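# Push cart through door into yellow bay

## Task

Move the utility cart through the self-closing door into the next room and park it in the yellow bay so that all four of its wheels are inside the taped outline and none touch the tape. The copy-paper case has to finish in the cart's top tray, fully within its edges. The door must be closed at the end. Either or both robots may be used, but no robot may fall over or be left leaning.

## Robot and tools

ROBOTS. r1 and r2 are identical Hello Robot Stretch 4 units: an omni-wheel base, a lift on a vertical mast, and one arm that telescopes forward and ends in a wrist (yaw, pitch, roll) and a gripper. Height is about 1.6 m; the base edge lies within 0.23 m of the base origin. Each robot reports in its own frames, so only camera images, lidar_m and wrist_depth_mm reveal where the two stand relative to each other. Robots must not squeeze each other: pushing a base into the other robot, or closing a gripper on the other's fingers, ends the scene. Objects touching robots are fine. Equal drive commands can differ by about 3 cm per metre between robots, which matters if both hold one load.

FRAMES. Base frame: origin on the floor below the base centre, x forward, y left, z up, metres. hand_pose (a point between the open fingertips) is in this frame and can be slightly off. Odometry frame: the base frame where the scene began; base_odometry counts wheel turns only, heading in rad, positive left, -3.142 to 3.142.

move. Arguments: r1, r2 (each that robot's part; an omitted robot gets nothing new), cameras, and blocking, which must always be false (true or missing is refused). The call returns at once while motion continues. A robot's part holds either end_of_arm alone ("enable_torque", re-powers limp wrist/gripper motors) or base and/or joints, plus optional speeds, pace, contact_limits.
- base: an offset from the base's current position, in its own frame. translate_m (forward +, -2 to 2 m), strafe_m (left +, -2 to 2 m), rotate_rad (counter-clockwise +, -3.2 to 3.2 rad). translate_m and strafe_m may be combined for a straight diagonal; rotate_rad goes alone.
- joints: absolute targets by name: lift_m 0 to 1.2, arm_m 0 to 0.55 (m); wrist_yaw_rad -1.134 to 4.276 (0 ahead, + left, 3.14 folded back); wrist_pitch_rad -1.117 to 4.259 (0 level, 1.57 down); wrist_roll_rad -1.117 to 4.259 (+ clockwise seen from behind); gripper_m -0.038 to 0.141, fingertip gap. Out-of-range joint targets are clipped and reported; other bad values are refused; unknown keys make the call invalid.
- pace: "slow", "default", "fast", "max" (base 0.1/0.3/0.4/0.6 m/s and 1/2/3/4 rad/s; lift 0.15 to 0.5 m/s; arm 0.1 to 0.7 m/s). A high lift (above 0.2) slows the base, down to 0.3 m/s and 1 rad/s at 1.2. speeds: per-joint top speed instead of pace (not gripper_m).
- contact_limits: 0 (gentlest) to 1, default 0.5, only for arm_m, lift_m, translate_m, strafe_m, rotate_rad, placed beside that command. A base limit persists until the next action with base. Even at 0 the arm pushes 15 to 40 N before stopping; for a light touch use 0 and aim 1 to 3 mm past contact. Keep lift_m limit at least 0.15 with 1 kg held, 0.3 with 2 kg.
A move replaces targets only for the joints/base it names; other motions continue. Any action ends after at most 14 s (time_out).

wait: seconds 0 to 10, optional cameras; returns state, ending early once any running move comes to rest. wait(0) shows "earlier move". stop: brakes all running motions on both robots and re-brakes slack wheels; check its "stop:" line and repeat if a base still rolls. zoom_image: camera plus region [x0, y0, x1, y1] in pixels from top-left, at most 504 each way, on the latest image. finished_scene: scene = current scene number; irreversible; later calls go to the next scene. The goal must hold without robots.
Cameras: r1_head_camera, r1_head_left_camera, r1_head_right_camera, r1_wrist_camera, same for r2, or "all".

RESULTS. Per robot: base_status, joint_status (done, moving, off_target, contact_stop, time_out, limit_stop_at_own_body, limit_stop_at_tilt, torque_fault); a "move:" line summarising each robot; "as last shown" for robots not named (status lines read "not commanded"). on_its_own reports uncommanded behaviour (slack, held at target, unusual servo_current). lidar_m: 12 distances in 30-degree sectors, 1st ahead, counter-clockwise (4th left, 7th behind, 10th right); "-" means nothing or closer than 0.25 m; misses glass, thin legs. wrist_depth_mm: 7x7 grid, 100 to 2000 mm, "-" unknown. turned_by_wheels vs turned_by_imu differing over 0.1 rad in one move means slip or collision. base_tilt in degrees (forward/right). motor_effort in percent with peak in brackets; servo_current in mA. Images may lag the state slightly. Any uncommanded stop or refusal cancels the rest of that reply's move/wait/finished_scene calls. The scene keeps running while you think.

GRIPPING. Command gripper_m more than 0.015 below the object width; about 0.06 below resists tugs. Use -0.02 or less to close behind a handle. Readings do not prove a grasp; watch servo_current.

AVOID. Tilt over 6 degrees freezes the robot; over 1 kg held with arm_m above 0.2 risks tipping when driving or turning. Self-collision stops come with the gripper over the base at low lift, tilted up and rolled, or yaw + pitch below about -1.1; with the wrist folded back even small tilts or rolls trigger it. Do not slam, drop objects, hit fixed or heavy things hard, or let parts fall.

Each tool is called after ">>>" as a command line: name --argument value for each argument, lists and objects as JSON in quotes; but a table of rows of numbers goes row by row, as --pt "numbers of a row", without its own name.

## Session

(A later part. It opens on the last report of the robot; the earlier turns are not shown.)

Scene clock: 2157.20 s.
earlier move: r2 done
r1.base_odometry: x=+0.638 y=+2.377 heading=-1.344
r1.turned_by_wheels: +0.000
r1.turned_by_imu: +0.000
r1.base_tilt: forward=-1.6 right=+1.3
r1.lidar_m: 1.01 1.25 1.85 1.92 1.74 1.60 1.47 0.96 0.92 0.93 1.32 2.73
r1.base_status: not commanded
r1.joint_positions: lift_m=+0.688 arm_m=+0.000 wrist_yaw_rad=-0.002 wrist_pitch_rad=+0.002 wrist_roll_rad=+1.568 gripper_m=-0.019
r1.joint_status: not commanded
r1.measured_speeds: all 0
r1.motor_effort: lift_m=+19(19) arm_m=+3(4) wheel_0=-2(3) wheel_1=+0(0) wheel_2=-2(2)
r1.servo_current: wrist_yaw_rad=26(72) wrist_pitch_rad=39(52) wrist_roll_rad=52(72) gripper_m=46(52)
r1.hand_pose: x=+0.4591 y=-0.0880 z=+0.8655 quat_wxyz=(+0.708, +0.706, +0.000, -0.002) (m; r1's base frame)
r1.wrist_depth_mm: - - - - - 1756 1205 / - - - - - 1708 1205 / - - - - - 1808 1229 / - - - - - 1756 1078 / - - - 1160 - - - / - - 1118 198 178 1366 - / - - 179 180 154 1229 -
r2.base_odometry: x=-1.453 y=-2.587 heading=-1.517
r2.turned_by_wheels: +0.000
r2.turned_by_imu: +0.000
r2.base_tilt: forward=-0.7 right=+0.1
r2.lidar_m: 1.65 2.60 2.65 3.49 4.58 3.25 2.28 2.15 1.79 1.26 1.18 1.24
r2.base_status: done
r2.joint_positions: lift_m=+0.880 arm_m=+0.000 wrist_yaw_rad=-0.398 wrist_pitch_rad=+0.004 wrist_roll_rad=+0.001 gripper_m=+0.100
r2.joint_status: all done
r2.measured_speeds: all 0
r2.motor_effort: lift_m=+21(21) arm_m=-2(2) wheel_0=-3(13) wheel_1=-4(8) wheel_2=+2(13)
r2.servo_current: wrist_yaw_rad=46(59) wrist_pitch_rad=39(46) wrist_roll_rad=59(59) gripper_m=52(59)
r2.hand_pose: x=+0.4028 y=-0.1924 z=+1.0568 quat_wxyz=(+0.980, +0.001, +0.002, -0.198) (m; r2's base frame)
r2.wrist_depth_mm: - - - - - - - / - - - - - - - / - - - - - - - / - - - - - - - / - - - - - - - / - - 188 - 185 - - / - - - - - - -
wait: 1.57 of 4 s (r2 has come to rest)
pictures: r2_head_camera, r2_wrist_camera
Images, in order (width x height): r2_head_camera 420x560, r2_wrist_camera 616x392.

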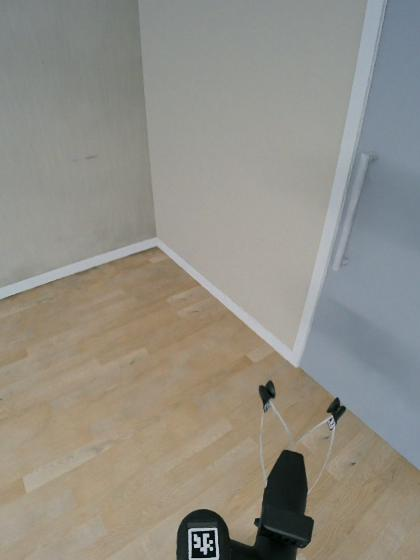

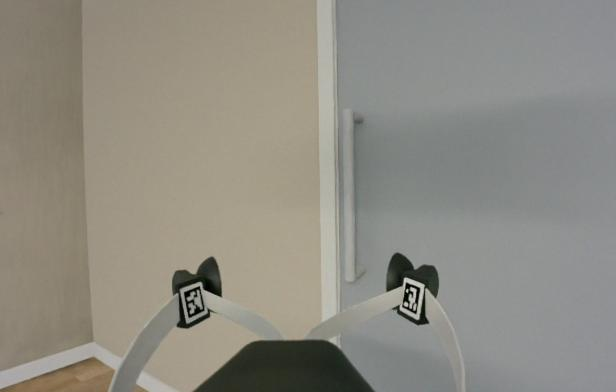

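>>> wait --seconds 1 --cameras '["r2_wrist_camera","r1_head_camera","r1_head_right_camera","r2_head_right_camera"]'

>>> zoom_image --camera "r2_wrist_camera" --region '[240, 20, 440, 280]'

Scene clock: 2164.63 s.
r1.base_odometry: x=+0.638 y=+2.377 heading=-1.344
r1.turned_by_wheels: +0.000
r1.turned_by_imu: +0.000
r1.base_tilt: forward=-1.6 right=+1.3
r1.lidar_m: 0.98 1.27 1.85 1.90 1.72 1.62 1.45 0.98 0.92 0.92 1.31 2.74
r1.base_status: not commanded
r1.joint_positions: lift_m=+0.688 arm_m=+0.000 wrist_yaw_rad=-0.002 wrist_pitch_rad=+0.002 wrist_roll_rad=+1.568 gripper_m=-0.019
r1.joint_status: not commanded
r1.measured_speeds: all 0
r1.motor_effort: lift_m=+19(19) arm_m=+4(4) wheel_0=-2(3) wheel_1=+0(0) wheel_2=-2(2)
r1.servo_current: wrist_yaw_rad=46(72) wrist_pitch_rad=33(52) wrist_roll_rad=52(72) gripper_m=46(52)
r1.hand_pose: x=+0.4591 y=-0.0880 z=+0.8655 quat_wxyz=(+0.708, +0.706, +0.000, -0.002) (m; r1's base frame)
r1.wrist_depth_mm: - - - - - 1708 1205 / - - - - - 1756 1229 / - - - - - 1808 1255 / - - - - - 1863 1078 / - - - 1182 - - - / - - 1118 199 178 1397 - / - - 179 180 155 1229 -
r2.base_odometry: x=-1.453 y=-2.587 heading=-1.517
r2.turned_by_wheels: +0.000
r2.turned_by_imu: +0.001
r2.base_tilt: forward=-0.7 right=+0.1
r2.lidar_m: 1.67 2.57 2.63 3.51 4.61 3.21 2.29 2.14 1.79 1.27 1.18 1.22
r2.base_status: done
r2.joint_positions: lift_m=+0.880 arm_m=+0.000 wrist_yaw_rad=-0.398 wrist_pitch_rad=+0.004 wrist_roll_rad=+0.001 gripper_m=+0.100
r2.joint_status: all done
r2.measured_speeds: all 0
r2.motor_effort: lift_m=+21(21) arm_m=-2(2) wheel_0=-3(13) wheel_1=-4(8) wheel_2=+2(13)
r2.servo_current: wrist_yaw_rad=52(59) wrist_pitch_rad=39(46) wrist_roll_rad=46(59) gripper_m=46(59)
r2.hand_pose: x=+0.4028 y=-0.1924 z=+1.0568 quat_wxyz=(+0.980, +0.001, +0.002, -0.198) (m; r2's base frame)
r2.wrist_depth_mm: - - - - - - - / - - - - - - - / - - - - - - - / - - - - - - - / - - - - - - - / - - 188 - 186 - - / - - - - - - -
wait: 1.00 s; at rest from the start
pictures: r1_head_camera, r1_head_right_camera, r2_head_right_camera, r2_wrist_camera
Images, in order (width x height): r1_head_camera 420x560, r1_head_right_camera 420x672, r2_head_right_camera 420x672, r2_wrist_camera 616x392.

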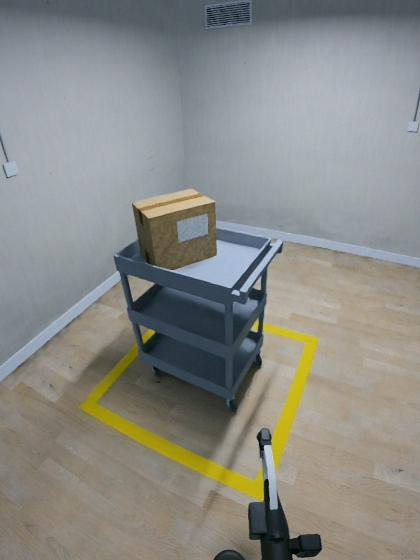

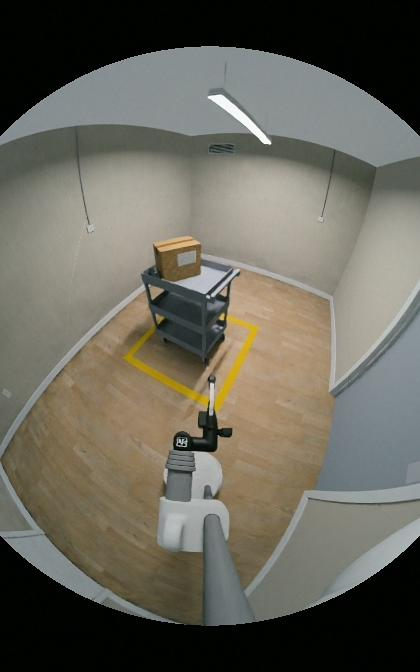

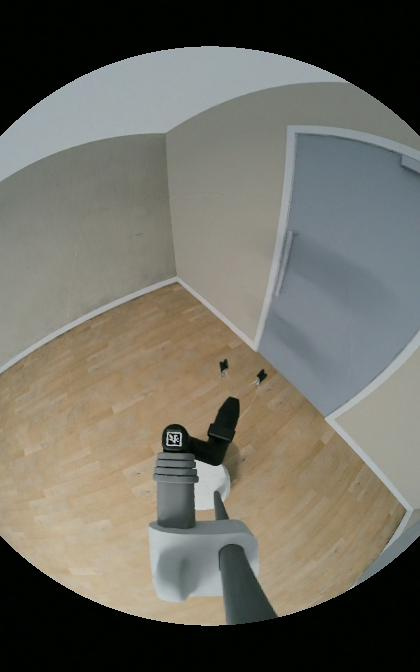

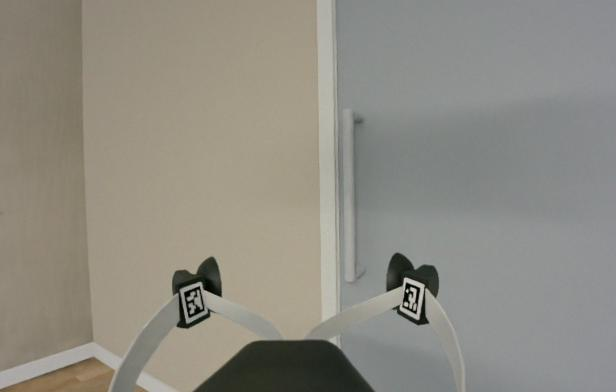

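Scaled by 1.938.

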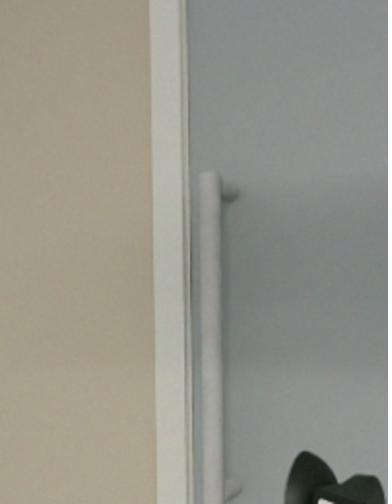

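>>> zoom_image --camera "r1_head_camera" --region '[100, 180, 240, 290]'

Scaled by 3.600 from the camera's 420x560 image, which has a finer 600x800 frame.

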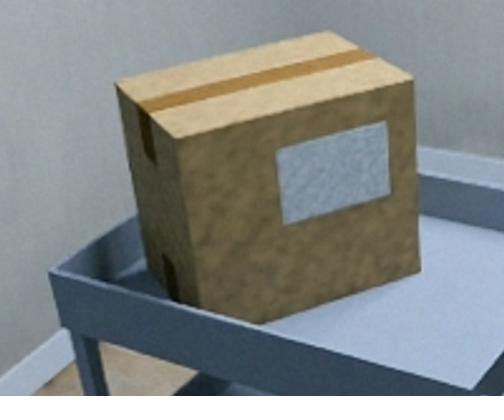

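>>> finished_scene --scene 1

The scene is finished: the task was done.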